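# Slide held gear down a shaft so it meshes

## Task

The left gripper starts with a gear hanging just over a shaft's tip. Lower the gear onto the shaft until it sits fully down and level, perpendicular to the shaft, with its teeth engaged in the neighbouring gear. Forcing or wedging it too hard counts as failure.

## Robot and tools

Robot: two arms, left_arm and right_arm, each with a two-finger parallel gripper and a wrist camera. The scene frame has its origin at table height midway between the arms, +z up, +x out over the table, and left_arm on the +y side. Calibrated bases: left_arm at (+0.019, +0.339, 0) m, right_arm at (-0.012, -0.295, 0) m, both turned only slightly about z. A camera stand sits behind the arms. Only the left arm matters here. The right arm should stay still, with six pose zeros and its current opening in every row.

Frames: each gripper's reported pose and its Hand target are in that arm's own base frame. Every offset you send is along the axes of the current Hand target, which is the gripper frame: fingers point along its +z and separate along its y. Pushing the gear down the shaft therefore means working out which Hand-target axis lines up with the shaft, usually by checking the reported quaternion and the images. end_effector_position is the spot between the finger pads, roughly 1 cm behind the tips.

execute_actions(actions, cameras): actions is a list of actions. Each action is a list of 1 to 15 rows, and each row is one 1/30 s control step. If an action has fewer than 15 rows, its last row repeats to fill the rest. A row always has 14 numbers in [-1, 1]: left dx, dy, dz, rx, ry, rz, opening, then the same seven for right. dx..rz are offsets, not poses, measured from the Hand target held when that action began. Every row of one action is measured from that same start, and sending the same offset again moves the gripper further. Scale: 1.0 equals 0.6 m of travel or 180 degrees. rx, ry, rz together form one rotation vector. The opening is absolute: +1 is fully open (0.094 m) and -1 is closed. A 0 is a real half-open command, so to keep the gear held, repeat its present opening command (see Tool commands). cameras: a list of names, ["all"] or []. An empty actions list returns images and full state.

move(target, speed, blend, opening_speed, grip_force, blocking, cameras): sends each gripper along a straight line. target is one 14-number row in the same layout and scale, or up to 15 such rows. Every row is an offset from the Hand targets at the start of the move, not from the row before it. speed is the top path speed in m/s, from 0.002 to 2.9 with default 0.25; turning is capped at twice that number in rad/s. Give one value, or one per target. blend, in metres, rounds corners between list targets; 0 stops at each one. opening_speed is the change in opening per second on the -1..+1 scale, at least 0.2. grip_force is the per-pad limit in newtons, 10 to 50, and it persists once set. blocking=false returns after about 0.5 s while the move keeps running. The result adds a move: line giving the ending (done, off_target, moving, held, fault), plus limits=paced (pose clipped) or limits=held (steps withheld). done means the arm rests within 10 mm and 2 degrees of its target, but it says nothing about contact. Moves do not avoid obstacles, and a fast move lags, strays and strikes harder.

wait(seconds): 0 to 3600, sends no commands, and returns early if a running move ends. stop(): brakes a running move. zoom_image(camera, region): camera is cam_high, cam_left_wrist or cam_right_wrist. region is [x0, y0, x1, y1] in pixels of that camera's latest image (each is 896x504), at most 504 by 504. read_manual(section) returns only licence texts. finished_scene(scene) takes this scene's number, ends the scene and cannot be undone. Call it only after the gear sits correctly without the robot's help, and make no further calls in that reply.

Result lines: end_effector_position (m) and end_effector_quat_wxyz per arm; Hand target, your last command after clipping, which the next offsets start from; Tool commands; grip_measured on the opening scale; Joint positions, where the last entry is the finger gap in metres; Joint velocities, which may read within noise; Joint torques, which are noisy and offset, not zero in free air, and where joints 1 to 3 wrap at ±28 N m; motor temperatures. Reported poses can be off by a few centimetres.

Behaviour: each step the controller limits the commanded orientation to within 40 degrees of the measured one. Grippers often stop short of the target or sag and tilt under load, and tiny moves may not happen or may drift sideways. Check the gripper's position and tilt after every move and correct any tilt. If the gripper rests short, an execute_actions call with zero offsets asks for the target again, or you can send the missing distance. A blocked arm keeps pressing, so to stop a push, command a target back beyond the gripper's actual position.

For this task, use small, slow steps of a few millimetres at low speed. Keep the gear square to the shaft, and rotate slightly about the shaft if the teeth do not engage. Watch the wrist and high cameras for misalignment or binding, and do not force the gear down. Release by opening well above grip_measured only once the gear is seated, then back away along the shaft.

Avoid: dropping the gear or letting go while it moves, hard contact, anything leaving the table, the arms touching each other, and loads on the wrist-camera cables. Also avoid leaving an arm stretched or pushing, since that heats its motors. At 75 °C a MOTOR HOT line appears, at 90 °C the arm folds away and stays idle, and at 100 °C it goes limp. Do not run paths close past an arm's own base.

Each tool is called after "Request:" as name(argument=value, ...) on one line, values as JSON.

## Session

Request:
execute_actions(actions=[], cameras=["cam_high","cam_left_wrist"])

Scene clock: 0.00 s.
left_arm: end_effector_position=(+0.3043, -0.1288, +0.1302) grip_measured=-0.604 end_effector_quat_wxyz=(+0.032, +0.828, +0.559, +0.008) | right_arm: end_effector_position=(+0.3810, +0.0000, +0.4021) grip_measured=+1.000 end_effector_quat_wxyz=(+0.707, +0.000, +0.707, +0.000)
Joint positions: left_arm=[-0.388 1.734 1.508 -1.283 0.023 1.564 0.019] | right_arm=[0 1.047 1.047 0 0 0 0.094]
Joint velocities: within noise
Joint torques (N m): no reading
Motor temperatures (°C): left_arm=[28 30 31 25 27 23 28] | right_arm=[29 30 30 30 26 24 25]
Heat: left arm: 31 °C; right arm: 30 °C.
Hand target: left_arm +0.3065, -0.1296, +0.1362; +0.041, +0.828, +0.559, +0.014 | right_arm +0.3779, +0.0000, +0.4166; +0.721, +0.000, +0.693, +0.000
Tool commands: left_gripper/opening=-1.0 right_gripper/opening=+1.0
Images, in order (width x height): cam_high 896x504, cam_left_wrist 896x504.

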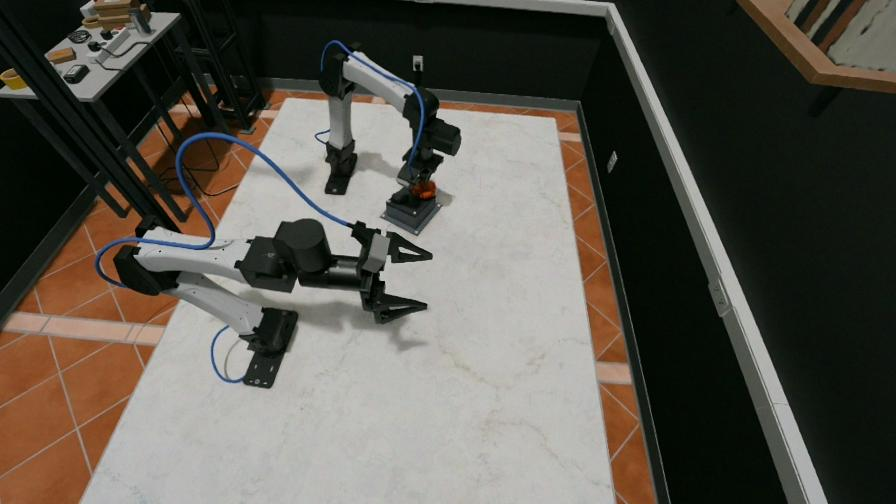

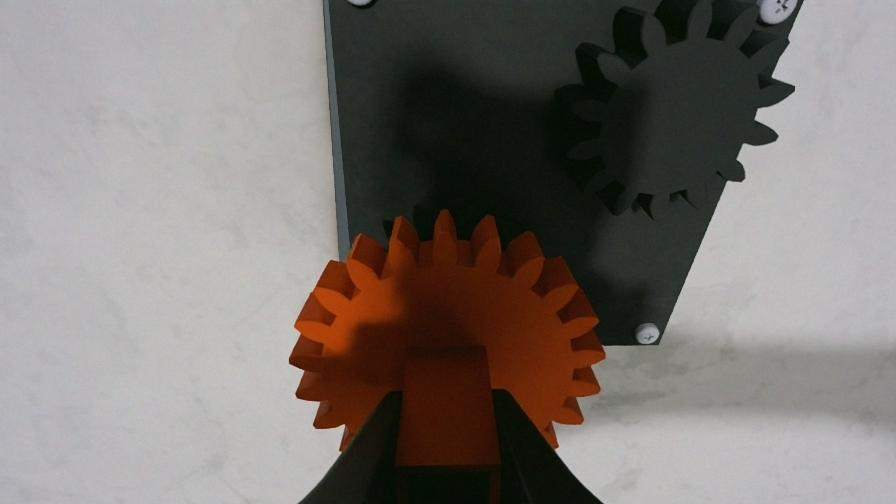

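Request:
move(target=[0,0,-0.03,0.0206,-0.009,0,-1,0.515,0.668,-0.0857,-0.418,0.418,0.362,-1], speed=0.35, cameras=["cam_left_wrist","cam_right_wrist"])

Request:
zoom_image(camera="cam_right_wrist", region=[370, 70, 630, 360])

Request:
move(target=[0,0,0,0,0,0,-1,0.154,0,0.0435,0,-0.25,0,-1], speed=0.35, cameras=["cam_right_wrist"])

Request:
zoom_image(camera="cam_right_wrist", region=[230, 70, 490, 360])

Scene clock: 6.07 s.
left_arm: end_effector_position=(+0.3014, -0.1284, +0.1497) grip_measured=-0.604 end_effector_quat_wxyz=(+0.018, +0.827, +0.562, -0.013) | right_arm: end_effector_position=(+0.3341, +0.3959, +0.0930) grip_measured=-0.995 end_effector_quat_wxyz=(-0.052, -0.045, +0.717, +0.693)
Joint positions: left_arm=[-0.38 1.771 1.632 -1.415 0.042 1.566 0.019] | right_arm=[0.558 2.314 1.138 1.094 -1.149 1.51 0]
Joint torques (N m): left_arm=[0.66 -6.06 8.13 0.11 0.15 0.11] | right_arm=[0.5 -12.3 8.75 2.25 -0.13 -0.18]
Heat: left arm: 32 °C; right arm: 32 °C.
Hand target: left_arm +0.3052, -0.1287, +0.1541; +0.022, +0.829, +0.559, -0.016 | right_arm +0.3384, +0.4009, +0.1059; -0.037, -0.064, +0.706, +0.704
Off the commanded pose: left_arm 0.006 m, 1 deg | right_arm 0.014 m, 3 deg.
move: off_target (right_arm)

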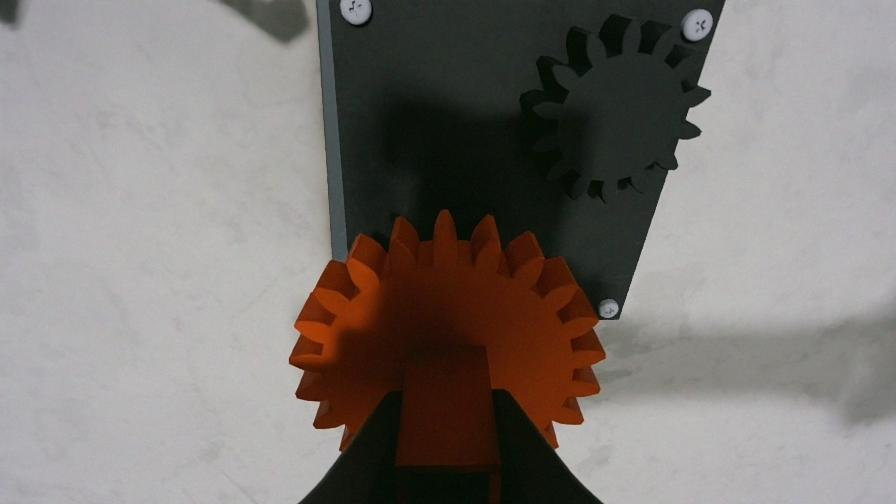

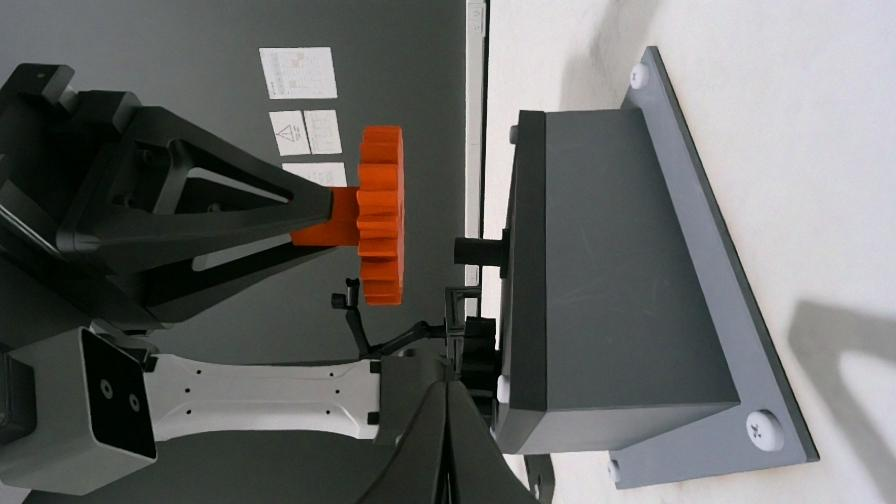

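Scaled by 1.738 from the camera's image (finer frame: 1280x720).

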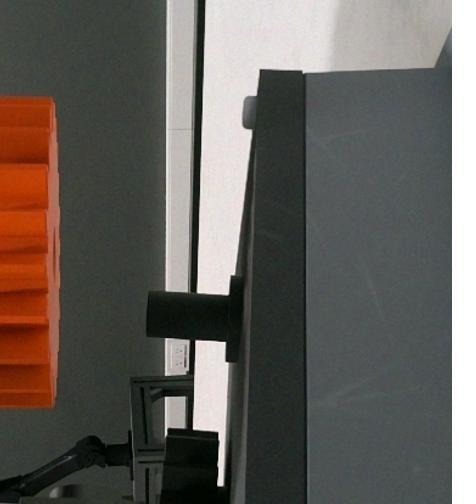

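Scene clock: 8.20 s.
left_arm: end_effector_position=(+0.3014, -0.1284, +0.1497) grip_measured=-0.604 end_effector_quat_wxyz=(+0.018, +0.827, +0.562, -0.013) | right_arm: end_effector_position=(+0.2398, +0.4112, +0.0725) grip_measured=-0.995 end_effector_quat_wxyz=(+0.219, +0.214, +0.702, +0.643)
Joint positions: left_arm=[-0.38 1.771 1.632 -1.415 0.042 1.566 0.019] | right_arm=[1.098 2.147 0.602 1.468 0.151 1.55 0]
Joint torques (N m): left_arm=[0.68 -6.06 8.13 0.11 0.15 0.11] | right_arm=[0.54 -11.38 4.97 3.07 0.22 -0.38]
Heat: left arm: 32 °C; right arm: 32 °C.
Hand target: left_arm +0.3052, -0.1287, +0.1541; +0.022, +0.829, +0.559, -0.016 | right_arm +0.2434, +0.4135, +0.1021; +0.237, +0.210, +0.667, +0.675
Off the commanded pose: left_arm 0.006 m, 1 deg | right_arm 0.030 m, 6 deg.
move: off_target (right_arm)

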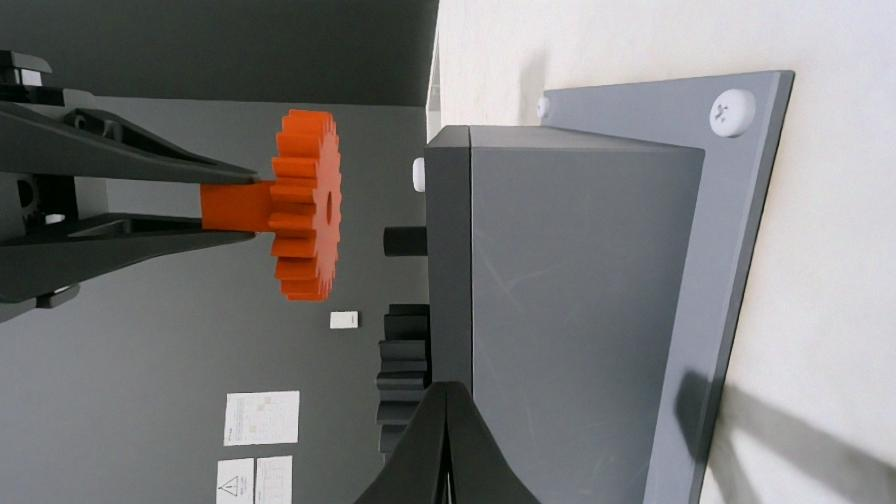

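Scaled by 1.738 from the camera's image (finer frame: 1280x720).

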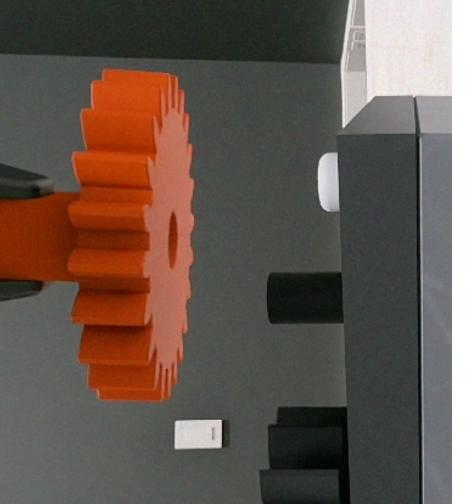

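Request:
move(target=[-0.0102,-0.03,0.026,-0.0163,-0.0277,0,-1,0,0,0,0,0,0,-1], speed=0.1, cameras=["cam_left_wrist","cam_right_wrist"])

Request:
zoom_image(camera="cam_right_wrist", region=[250, 110, 470, 350])

Request:
move(target=[0,0,0,0,0,0,-1,-0.1397,0,0.0781,0,0.25,0,-1], speed=0.35, cameras=["cam_right_wrist"])

Request:
zoom_image(camera="cam_right_wrist", region=[340, 130, 560, 370])

Scene clock: 15.20 s.
left_arm: end_effector_position=(+0.2851, -0.1285, +0.1326) grip_measured=-0.604 end_effector_quat_wxyz=(+0.048, +0.824, +0.563, -0.045) | right_arm: end_effector_position=(+0.2399, +0.4112, +0.0725) grip_measured=-0.995 end_effector_quat_wxyz=(+0.219, +0.214, +0.702, +0.643)
Joint positions: left_arm=[-0.351 1.697 1.471 -1.319 0.13 1.59 0.019] | right_arm=[1.098 2.147 0.602 1.468 0.152 1.55 0]
Joint torques (N m): left_arm=[0.55 -9.16 4.21 0.57 0.2 0.11] | right_arm=[0.53 -11.36 4.97 3.07 0.21 -0.39]
Motor temperatures (°C): left_arm=[28 33 33 25 27 23 29] | right_arm=[29 33 31 35 26 24 25]
Heat: left arm: 33 °C; right arm: 35 °C.
Hand target: left_arm +0.2861, -0.1284, +0.1385; +0.067, +0.827, +0.557, -0.038 | right_arm +0.2435, +0.4135, +0.1021; +0.237, +0.210, +0.666, +0.675
Off the commanded pose: left_arm 0.006 m, 2 deg | right_arm 0.030 m, 6 deg.
move: done

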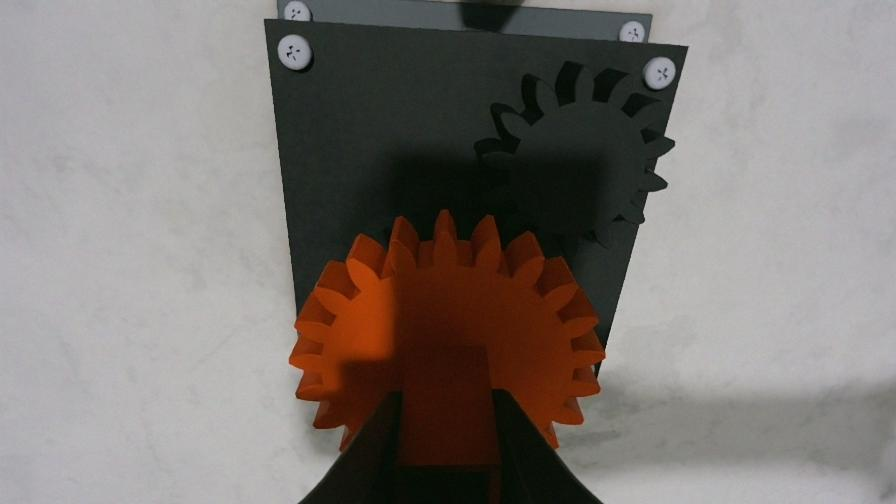

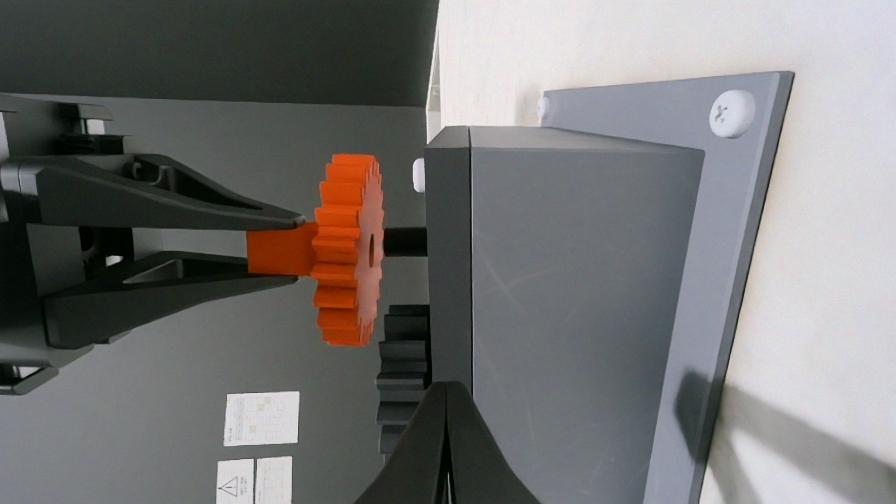

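Scaled by 2.100 from the camera's image (finer frame: 1280x720).

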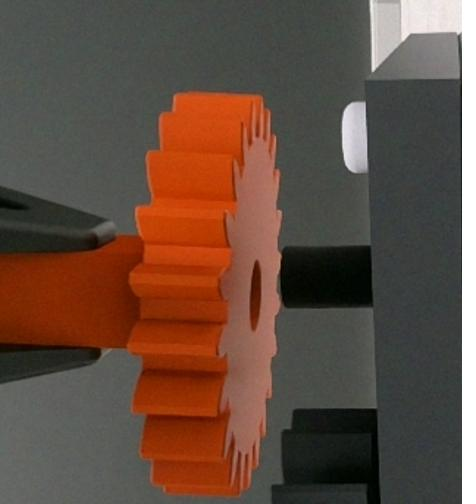

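Scene clock: 17.30 s.
left_arm: end_effector_position=(+0.2853, -0.1286, +0.1326) grip_measured=-0.604 end_effector_quat_wxyz=(+0.049, +0.824, +0.563, -0.045) | right_arm: end_effector_position=(+0.3353, +0.3972, +0.0958) grip_measured=-0.995 end_effector_quat_wxyz=(-0.051, -0.043, +0.714, +0.697)
Joint positions: left_arm=[-0.351 1.697 1.471 -1.318 0.13 1.59 0.019] | right_arm=[0.56 2.319 1.143 1.122 -1.144 1.534 0]
Joint torques (N m): left_arm=[0.55 -9.17 4.21 0.56 0.2 0.11] | right_arm=[0.36 -12.57 8.46 2.05 -0.14 -0.4]
Heat: left arm: 33 °C; right arm: 35 °C.
Hand target: left_arm +0.2862, -0.1285, +0.1386; +0.067, +0.827, +0.557, -0.038 | right_arm +0.3385, +0.4008, +0.1059; -0.036, -0.064, +0.706, +0.704
Off the commanded pose: left_arm 0.006 m, 2 deg | right_arm 0.011 m, 3 deg.
move: off_target (right_arm)

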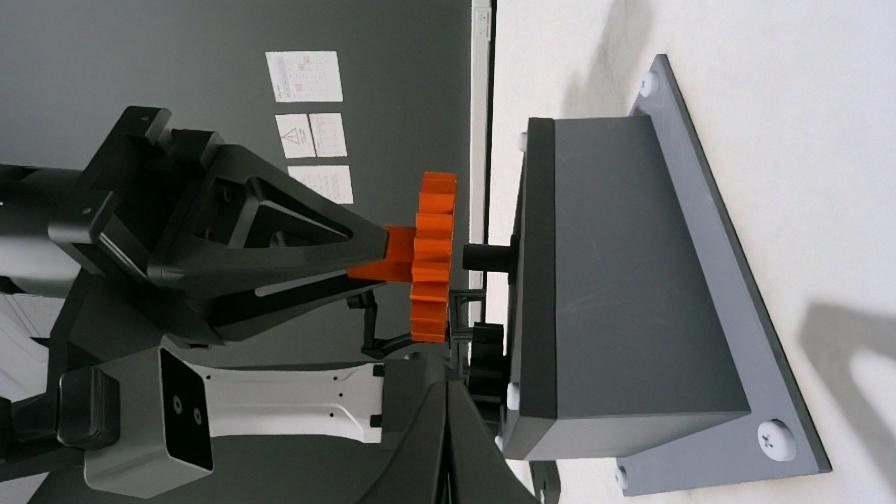

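Scaled by 2.100 from the camera's image (finer frame: 1280x720).

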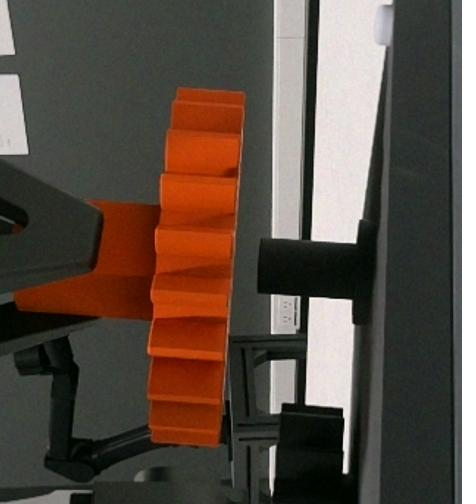

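Request:
move(target=[[-0.005,0.006,-0.014,-0.0077,-0.002,0,-1,0,0,0,0,0,0,-1],[-0.005,0.006,0.007,-0.0077,-0.002,0,-1,0,0,0,0,0,0,-1]], speed=0.08, cameras=["cam_right_wrist"])

Request:
zoom_image(camera="cam_right_wrist", region=[340, 130, 560, 370])

Request:
move(target=[0,0,0,0,0,0,-1,0.154,0,0.0435,0,-0.25,0,-1], speed=0.35, cameras=["cam_left_wrist","cam_right_wrist"])

Request:
zoom_image(camera="cam_right_wrist", region=[250, 110, 470, 350])

Scene clock: 22.43 s.
left_arm: end_effector_position=(+0.2881, -0.1309, +0.1299) grip_measured=-0.604 end_effector_quat_wxyz=(+0.062, +0.824, +0.562, -0.040) | right_arm: end_effector_position=(+0.3353, +0.3971, +0.0957) grip_measured=-0.995 end_effector_quat_wxyz=(-0.051, -0.043, +0.714, +0.697)
Joint positions: left_arm=[-0.351 1.684 1.444 -1.276 0.137 1.59 0.019] | right_arm=[0.56 2.319 1.143 1.121 -1.144 1.533 0]
Joint torques (N m): left_arm=[-0.14 -8.85 4.3 0.64 0.21 -0.02] | right_arm=[0.39 -12.57 8.44 2.03 -0.16 -0.4]
Heat: left arm: 34 °C; right arm: 35 °C.
Hand target: left_arm +0.2884, -0.1331, +0.1350; +0.079, +0.826, +0.558, -0.034 | right_arm +0.3385, +0.4008, +0.1059; -0.036, -0.064, +0.706, +0.704
Off the commanded pose: left_arm 0.006 m, 2 deg | right_arm 0.011 m, 3 deg.
move: done

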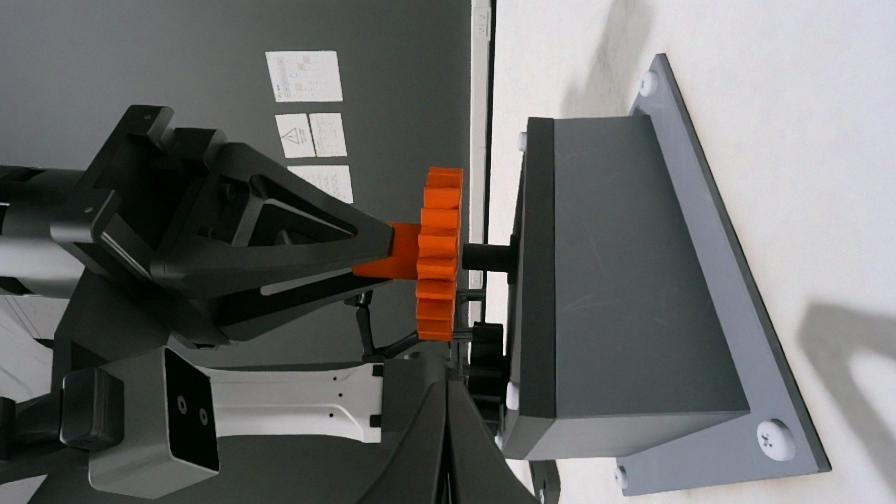

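Scaled by 2.100 from the camera's image (finer frame: 1280x720).

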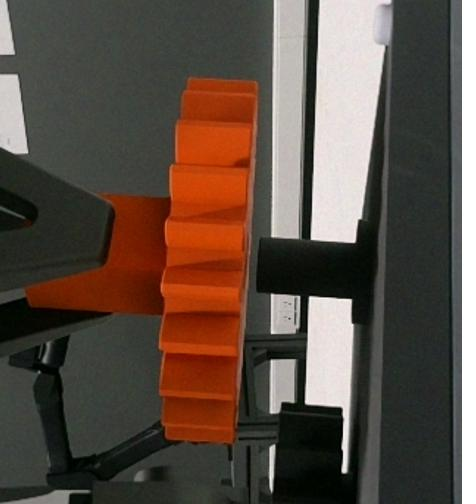

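Scene clock: 24.57 s.
left_arm: end_effector_position=(+0.2883, -0.1310, +0.1299) grip_measured=-0.604 end_effector_quat_wxyz=(+0.062, +0.824, +0.562, -0.040) | right_arm: end_effector_position=(+0.2397, +0.4113, +0.0724) grip_measured=-0.995 end_effector_quat_wxyz=(+0.219, +0.214, +0.702, +0.643)
Joint positions: left_arm=[-0.351 1.684 1.444 -1.275 0.137 1.59 0.019] | right_arm=[1.098 2.147 0.602 1.468 0.151 1.551 0]
Joint torques (N m): left_arm=[-0.13 -8.81 4.3 0.64 0.2 -0.02] | right_arm=[0.53 -11.43 4.96 3.06 0.21 -0.39]
Heat: left arm: 34 °C; right arm: 35 °C.
Hand target: left_arm +0.2885, -0.1331, +0.1350; +0.079, +0.826, +0.558, -0.034 | right_arm +0.2433, +0.4135, +0.1021; +0.237, +0.210, +0.667, +0.675
Off the commanded pose: left_arm 0.006 m, 2 deg | right_arm 0.030 m, 6 deg.
move: off_target (right_arm)

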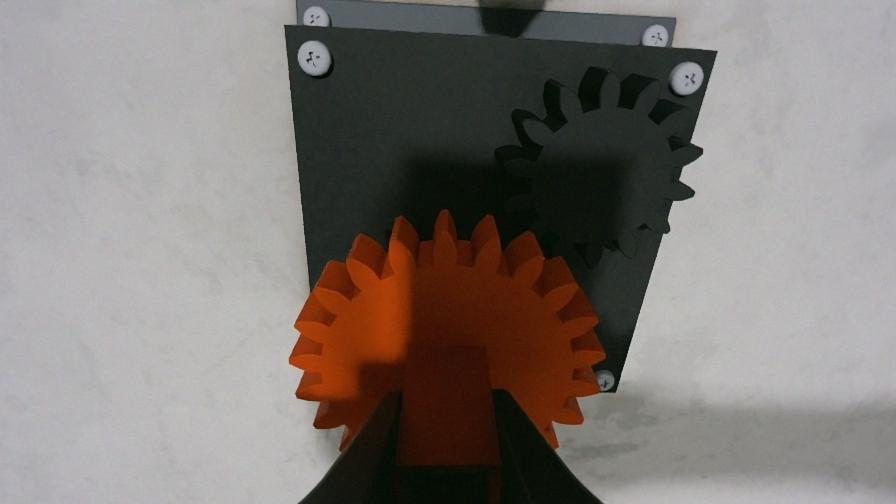

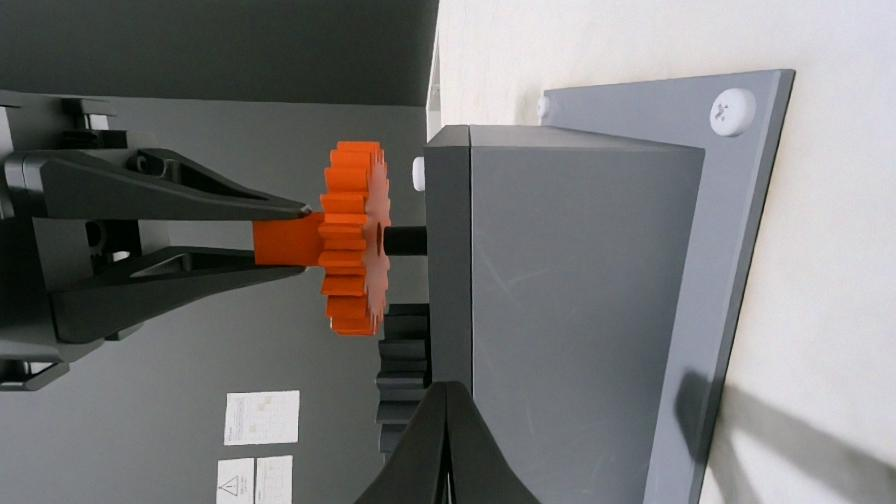

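Scaled by 2.100 from the camera's image (finer frame: 1280x720).

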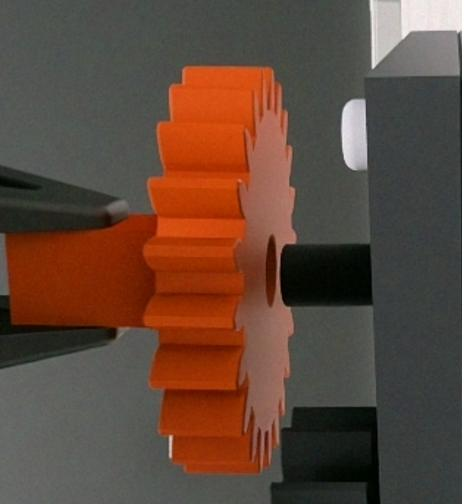

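Request:
move(target=[[0.003,-0.003,-0.012,-0.0077,-0.002,0,-1,0,0,0,0,0,0,-1],[0.0035,-0.0025,0.0125,-0.0077,-0.002,0,-1,0,0,0,0,0,0,-1]], speed=0.06, cameras=["cam_left_wrist","cam_right_wrist"])

Request:
zoom_image(camera="cam_right_wrist", region=[250, 110, 470, 350])

Scene clock: 27.13 s.
left_arm: end_effector_position=(+0.2848, -0.1302, +0.1271) grip_measured=-0.604 end_effector_quat_wxyz=(+0.075, +0.822, +0.563, -0.038) | right_arm: end_effector_position=(+0.2398, +0.4112, +0.0724) grip_measured=-0.995 end_effector_quat_wxyz=(+0.219, +0.214, +0.702, +0.643)
Joint positions: left_arm=[-0.346 1.649 1.392 -1.235 0.15 1.59 0.019] | right_arm=[1.098 2.147 0.602 1.468 0.152 1.551 0]
Joint torques (N m): left_arm=[-0.01 -7.69 3.69 0.91 0.16 0.03] | right_arm=[0.53 -11.41 4.96 3.06 0.22 -0.39]
Heat: left arm: 35 °C; right arm: 36 °C.
Hand target: left_arm +0.2881, -0.1319, +0.1272; +0.091, +0.824, +0.558, -0.030 | right_arm +0.2433, +0.4135, +0.1021; +0.237, +0.210, +0.667, +0.675
Off the commanded pose: left_arm 0.004 m, 2 deg | right_arm 0.030 m, 6 deg.
move: done

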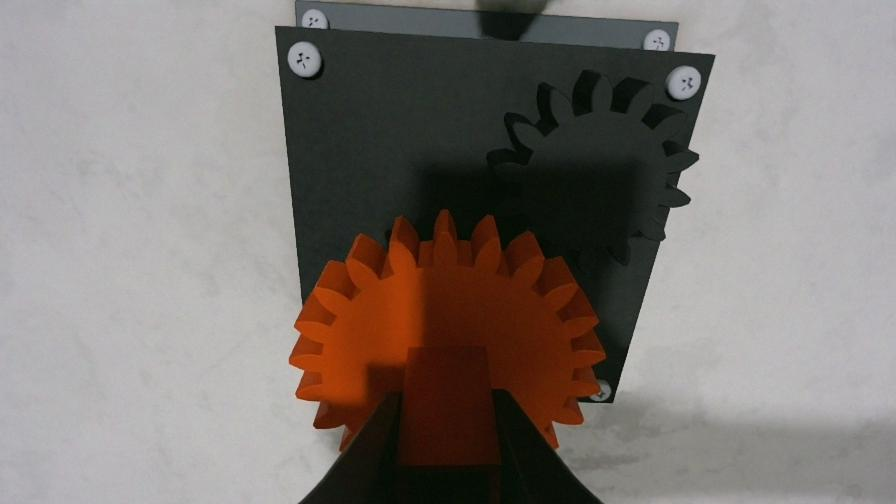

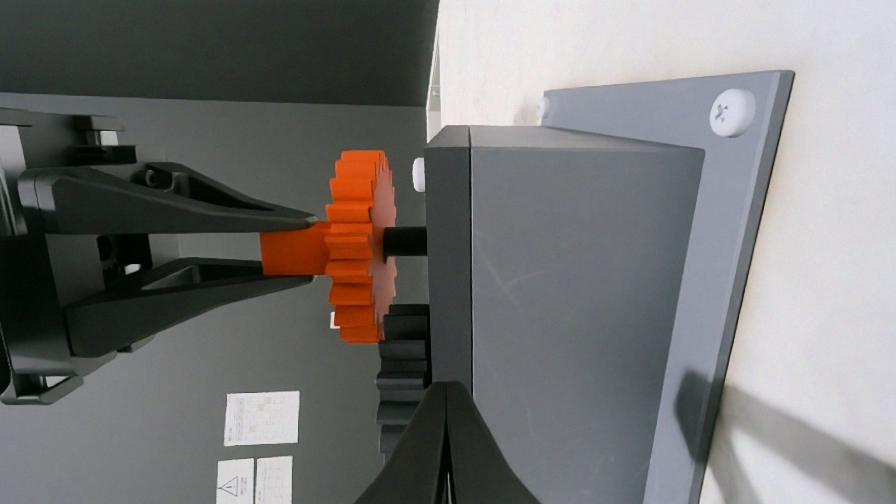

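Scaled by 2.100 from the camera's image (finer frame: 1280x720).

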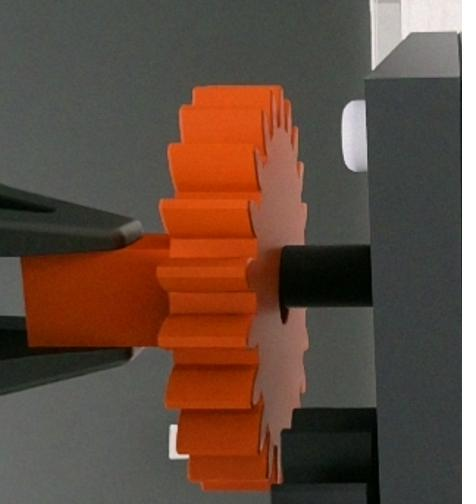

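Request:
move(target=[[0.002,0.003,-0.022,0,0,0,-1,0,0,0,0,0,0,-1],[0.002,0.0025,0.001,0,0,0,-1,0,0,0,0,0,0,-1]], speed=0.08, cameras=["cam_right_wrist"])

Request:
zoom_image(camera="cam_right_wrist", region=[250, 110, 470, 350])

Scene clock: 29.40 s.
left_arm: end_effector_position=(+0.2888, -0.1303, +0.1278) grip_measured=-0.604 end_effector_quat_wxyz=(+0.082, +0.822, +0.563, -0.034) | right_arm: end_effector_position=(+0.2398, +0.4112, +0.0724) grip_measured=-0.995 end_effector_quat_wxyz=(+0.219, +0.214, +0.702, +0.643)
Joint positions: left_arm=[-0.342 1.649 1.393 -1.222 0.15 1.592 0.019] | right_arm=[1.098 2.147 0.602 1.468 0.152 1.551 0]
Joint torques (N m): left_arm=[-0.03 -7.25 3.97 0.8 0.16 0.04] | right_arm=[0.5 -11.43 4.96 3.07 0.22 -0.38]
Heat: left arm: 35 °C; right arm: 36 °C.
Hand target: left_arm +0.2900, -0.1315, +0.1266; +0.091, +0.824, +0.558, -0.030 | right_arm +0.2433, +0.4135, +0.1021; +0.237, +0.210, +0.667, +0.675
Off the commanded pose: left_arm 0.002 m, 1 deg | right_arm 0.030 m, 6 deg.
move: done

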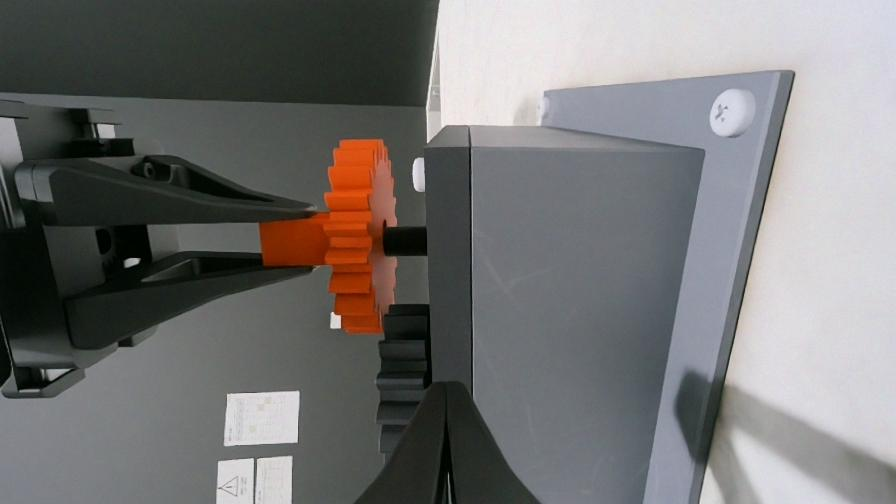

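Scaled by 2.100 from the camera's image (finer frame: 1280x720).

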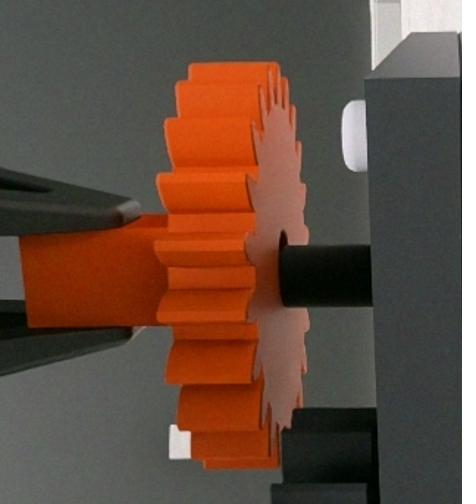

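Request:
move(target=[[-0.0005,-0.002,-0.022,0,0,0,-1,0,0,0,0,0,0,-1],[-0.0005,-0.0027,0.005,0,0,0,-1,0,0,0,0,0,0,-1]], speed=0.08, cameras=["cam_left_wrist","cam_right_wrist"])

Request:
zoom_image(camera="cam_right_wrist", region=[250, 110, 470, 350])

Scene clock: 31.30 s.
left_arm: end_effector_position=(+0.2878, -0.1300, +0.1221) grip_measured=-0.604 end_effector_quat_wxyz=(+0.080, +0.822, +0.563, -0.035) | right_arm: end_effector_position=(+0.2398, +0.4112, +0.0724) grip_measured=-0.995 end_effector_quat_wxyz=(+0.219, +0.214, +0.702, +0.643)
Joint positions: left_arm=[-0.342 1.649 1.371 -1.203 0.151 1.592 0.019] | right_arm=[1.098 2.147 0.602 1.468 0.152 1.551 0]
Joint torques (N m): left_arm=[-0.25 -7.61 4.31 0.74 0.15 0.01] | right_arm=[0.53 -11.43 4.94 3.07 0.21 -0.39]
Heat: left arm: 35 °C; right arm: 37 °C.
Hand target: left_arm +0.2885, -0.1317, +0.1235; +0.091, +0.824, +0.558, -0.030 | right_arm +0.2433, +0.4135, +0.1021; +0.237, +0.210, +0.667, +0.675
Off the commanded pose: left_arm 0.002 m, 2 deg | right_arm 0.030 m, 6 deg.
move: done

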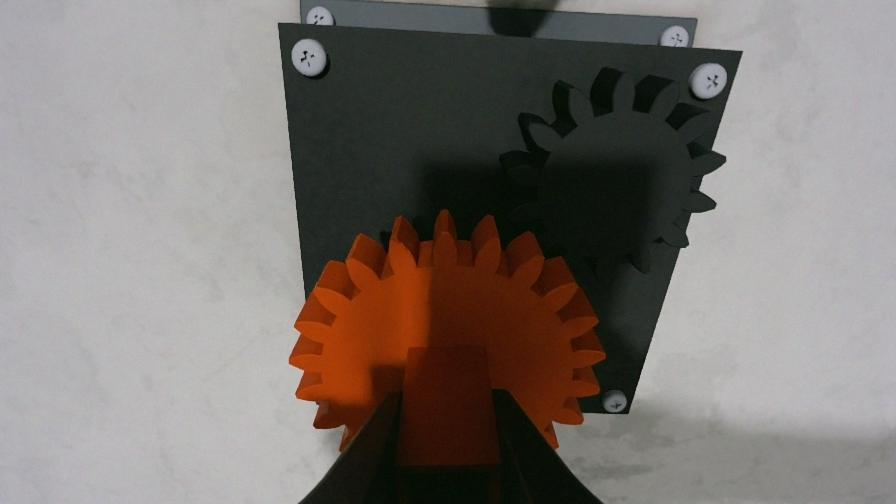

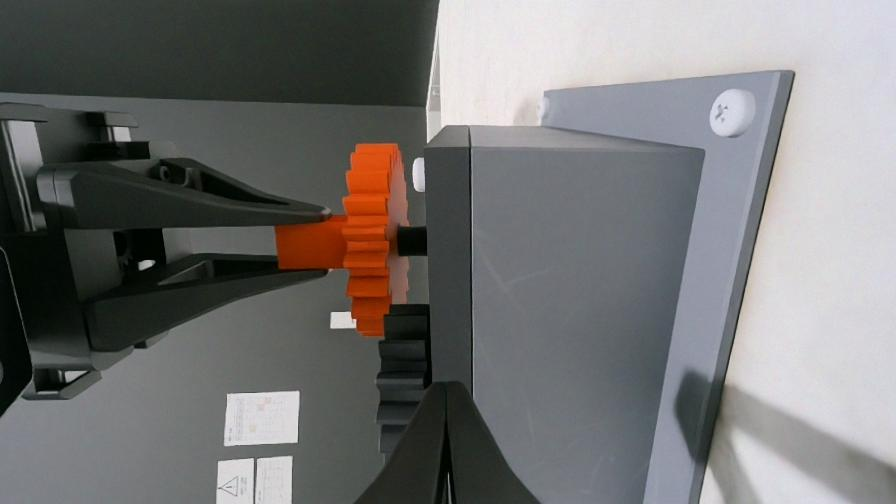

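Scaled by 2.100 from the camera's image (finer frame: 1280x720).

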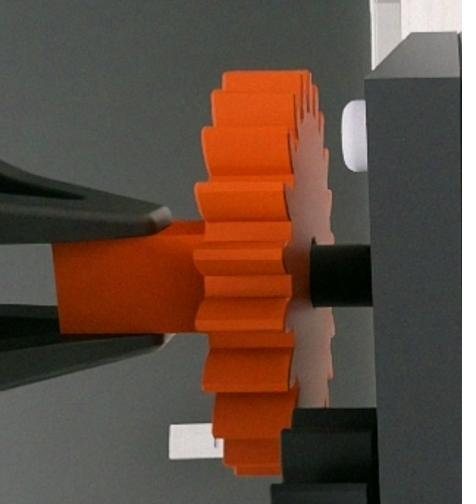

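Inserted (z .1221, shaft in hole). Check the mesh.

Request:
zoom_image(camera="cam_left_wrist", region=[480, 180, 640, 290])

Scaled by 3.150 from the camera's image (finer frame: 1280x720).

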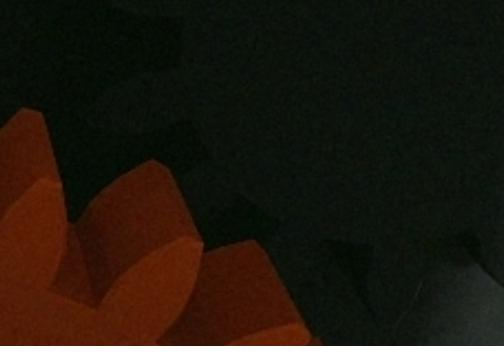

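Request:
move(target=[0,0,0.012,0,0,0,-1,0,0,0,0,0,0,-1], speed=0.04, cameras=["cam_left_wrist","cam_right_wrist"])

Request:
zoom_image(camera="cam_left_wrist", region=[480, 180, 640, 290])

Scene clock: 33.00 s.
left_arm: end_effector_position=(+0.2877, -0.1304, +0.1163) grip_measured=-0.604 end_effector_quat_wxyz=(+0.082, +0.822, +0.563, -0.035) | right_arm: end_effector_position=(+0.2398, +0.4112, +0.0724) grip_measured=-0.995 end_effector_quat_wxyz=(+0.219, +0.214, +0.702, +0.643)
Joint positions: left_arm=[-0.342 1.649 1.347 -1.178 0.153 1.592 0.019] | right_arm=[1.098 2.147 0.602 1.468 0.152 1.551 0]
Joint torques (N m): left_arm=[-0.58 -7.25 4.3 0.77 0.13 -0.04] | right_arm=[0.53 -11.43 4.96 3.06 0.22 -0.38]
Heat: left arm: 35 °C; right arm: 37 °C.
Hand target: left_arm +0.2889, -0.1331, +0.1164; +0.091, +0.824, +0.558, -0.030 | right_arm +0.2433, +0.4135, +0.1021; +0.237, +0.210, +0.667, +0.675
Off the commanded pose: left_arm 0.003 m, 1 deg | right_arm 0.030 m, 6 deg.
move: done

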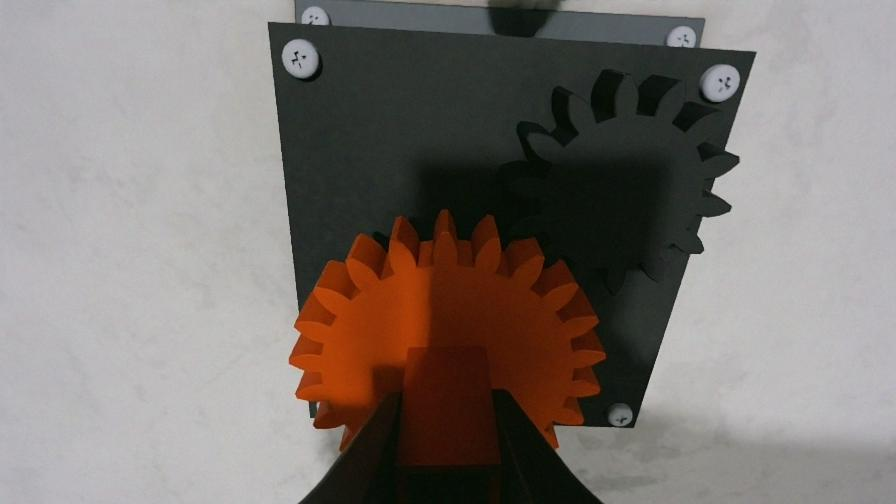

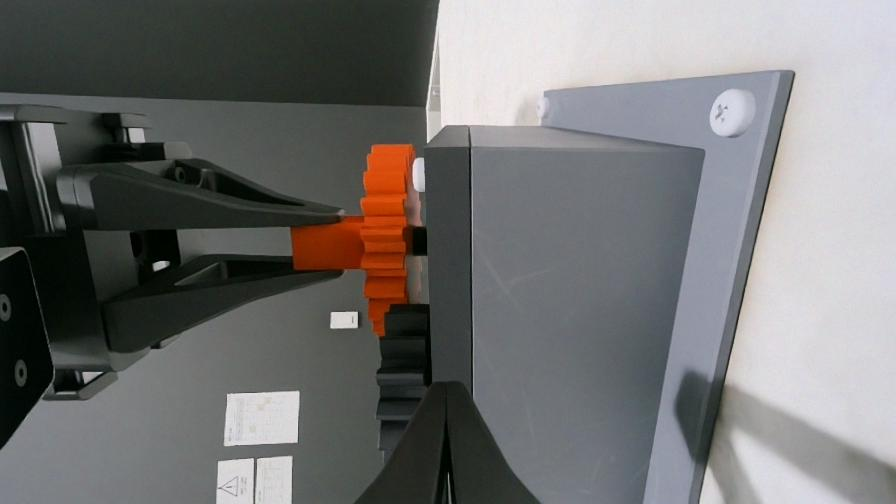

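Scaled by 3.150 from the camera's image (finer frame: 1280x720).

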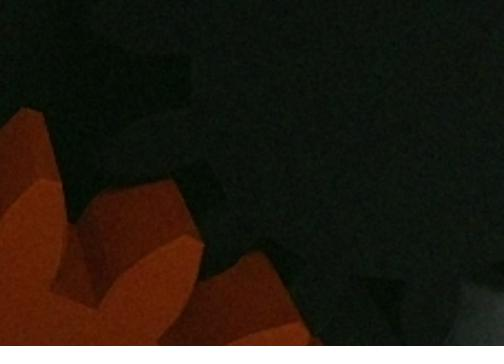

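Meshing, smooth. Continue to seat.

Request:
move(target=[0,0,0.01,0,0,0,-1,0,0,0,0,0,0,-1], speed=0.04)

Request:
move(target=[0,0,0.008,0,0,0,-1,0,0,0,0,0,0,-1], speed=0.04, cameras=["cam_left_wrist","cam_right_wrist"])

Scene clock: 34.07 s.
left_arm: end_effector_position=(+0.2879, -0.1314, +0.1115) grip_measured=-0.604 end_effector_quat_wxyz=(+0.084, +0.822, +0.562, -0.035) | right_arm: end_effector_position=(+0.2398, +0.4112, +0.0724) grip_measured=-0.995 end_effector_quat_wxyz=(+0.219, +0.214, +0.702, +0.643)
Joint positions: left_arm=[-0.343 1.649 1.328 -1.155 0.155 1.592 0.019] | right_arm=[1.098 2.147 0.602 1.468 0.152 1.551 0]
Joint torques (N m): left_arm=[-0.69 -6.93 4.31 0.79 0.11 -0.07] | right_arm=[0.53 -11.43 4.97 3.07 0.22 -0.39]
Heat: left arm: 35 °C; right arm: 37 °C.
Hand target: left_arm +0.2892, -0.1341, +0.1106; +0.091, +0.824, +0.558, -0.030 | right_arm +0.2433, +0.4135, +0.1021; +0.237, +0.210, +0.667, +0.675
Off the commanded pose: left_arm 0.003 m, 1 deg | right_arm 0.030 m, 6 deg.
move: done

Scene clock: 34.60 s.
left_arm: end_effector_position=(+0.2880, -0.1322, +0.1079) grip_measured=-0.604 end_effector_quat_wxyz=(+0.085, +0.823, +0.561, -0.034) | right_arm: end_effector_position=(+0.2398, +0.4112, +0.0724) grip_measured=-0.995 end_effector_quat_wxyz=(+0.219, +0.214, +0.702, +0.643)
Joint positions: left_arm=[-0.346 1.649 1.313 -1.137 0.155 1.592 0.019] | right_arm=[1.098 2.147 0.602 1.468 0.152 1.551 0]
Joint torques (N m): left_arm=[-0.69 -6.67 4.29 0.82 0.11 -0.1] | right_arm=[0.54 -11.4 4.96 3.07 0.21 -0.39]
Heat: left arm: 35 °C; right arm: 37 °C.
Hand target: left_arm +0.2894, -0.1350, +0.1058; +0.091, +0.824, +0.558, -0.030 | right_arm +0.2433, +0.4135, +0.1021; +0.237, +0.210, +0.667, +0.675
Off the commanded pose: left_arm 0.004 m, 1 deg | right_arm 0.030 m, 6 deg.
move: done

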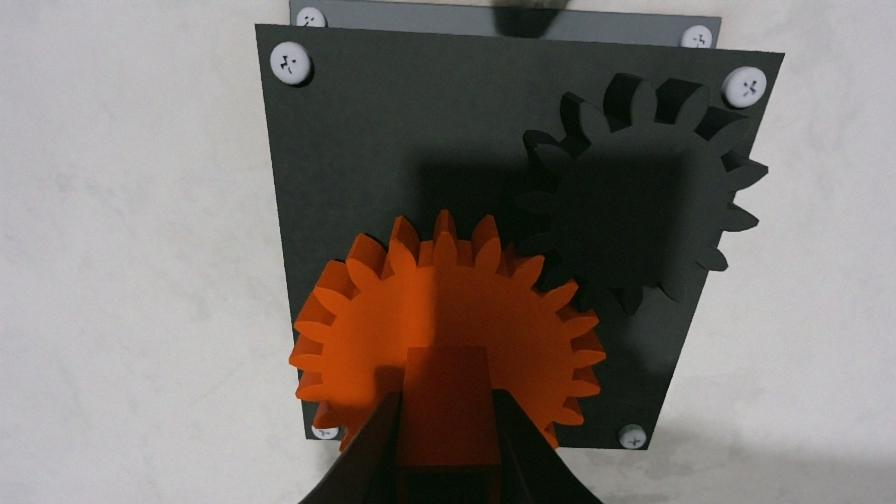

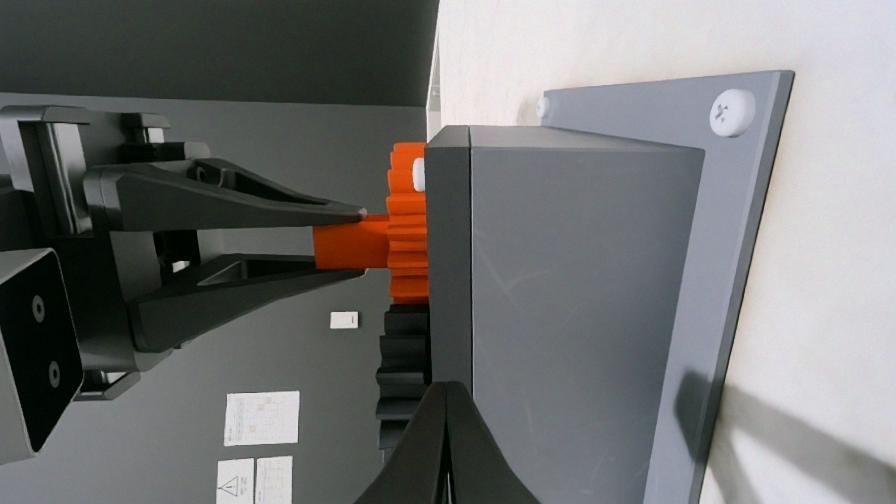

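Request:
move(target=[0,0,0.007,0,0,0,-1,0,0,0,0,0,0,-1], speed=0.04)

Request:
move(target=[0,0,0.005,0,0,0,-1,0,0,0,0,0,0,-1], speed=0.04, cameras=["cam_left_wrist","cam_right_wrist"])

Scene clock: 35.67 s.
left_arm: end_effector_position=(+0.2878, -0.1325, +0.1073) grip_measured=-0.604 end_effector_quat_wxyz=(+0.085, +0.823, +0.561, -0.035) | right_arm: end_effector_position=(+0.2398, +0.4112, +0.0724) grip_measured=-0.995 end_effector_quat_wxyz=(+0.219, +0.214, +0.702, +0.643)
Joint positions: left_arm=[-0.346 1.649 1.311 -1.135 0.156 1.592 0.019] | right_arm=[1.098 2.147 0.602 1.468 0.152 1.551 0]
Joint velocities: left_arm=[0.007 -0.007 0.007 -0.081 -0.168 -0.066 -0.001] | right_arm=[within noise]
Joint torques (N m): left_arm=[-0.88 -6.37 3.45 0.97 0.1 -0.11] | right_arm=[0.51 -11.41 4.94 3.07 0.21 -0.39]
Motor temperatures (°C): left_arm=[28 35 34 25 27 23 29] | right_arm=[28 38 31 37 26 24 25]
Heat: left arm: 35 °C; right arm: 38 °C.
Hand target: left_arm +0.2897, -0.1358, +0.1017; +0.091, +0.824, +0.558, -0.030 | right_arm +0.2433, +0.4135, +0.1021; +0.237, +0.210, +0.667, +0.675
Off the commanded pose: left_arm 0.007 m, 1 deg | right_arm 0.030 m, 6 deg.
move: done

Scene clock: 36.17 s.
left_arm: end_effector_position=(+0.2872, -0.1337, +0.1068) grip_measured=-0.604 end_effector_quat_wxyz=(+0.086, +0.824, +0.559, -0.036) | right_arm: end_effector_position=(+0.2398, +0.4112, +0.0724) grip_measured=-0.995 end_effector_quat_wxyz=(+0.219, +0.214, +0.702, +0.643)
Joint positions: left_arm=[-0.349 1.649 1.309 -1.132 0.159 1.592 0.019] | right_arm=[1.098 2.147 0.602 1.468 0.152 1.551 0]
Joint torques (N m): left_arm=[-0.76 -6.13 2.91 1.08 0.07 -0.13] | right_arm=[0.53 -11.43 4.96 3.07 0.22 -0.39]
Heat: left arm: 35 °C; right arm: 38 °C.
Hand target: left_arm +0.2899, -0.1364, +0.0988; +0.091, +0.824, +0.558, -0.030 | right_arm +0.2433, +0.4135, +0.1021; +0.237, +0.210, +0.667, +0.675
Off the commanded pose: left_arm 0.009 m, 1 deg | right_arm 0.030 m, 6 deg.
move: done

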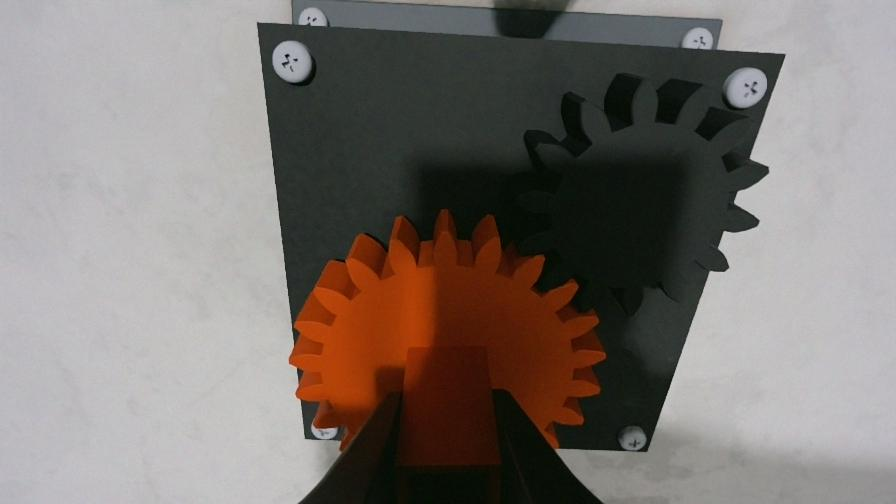

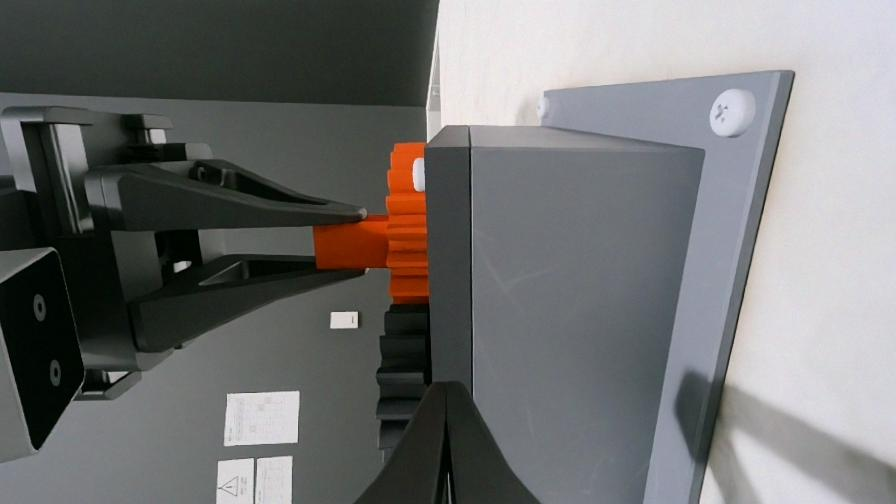

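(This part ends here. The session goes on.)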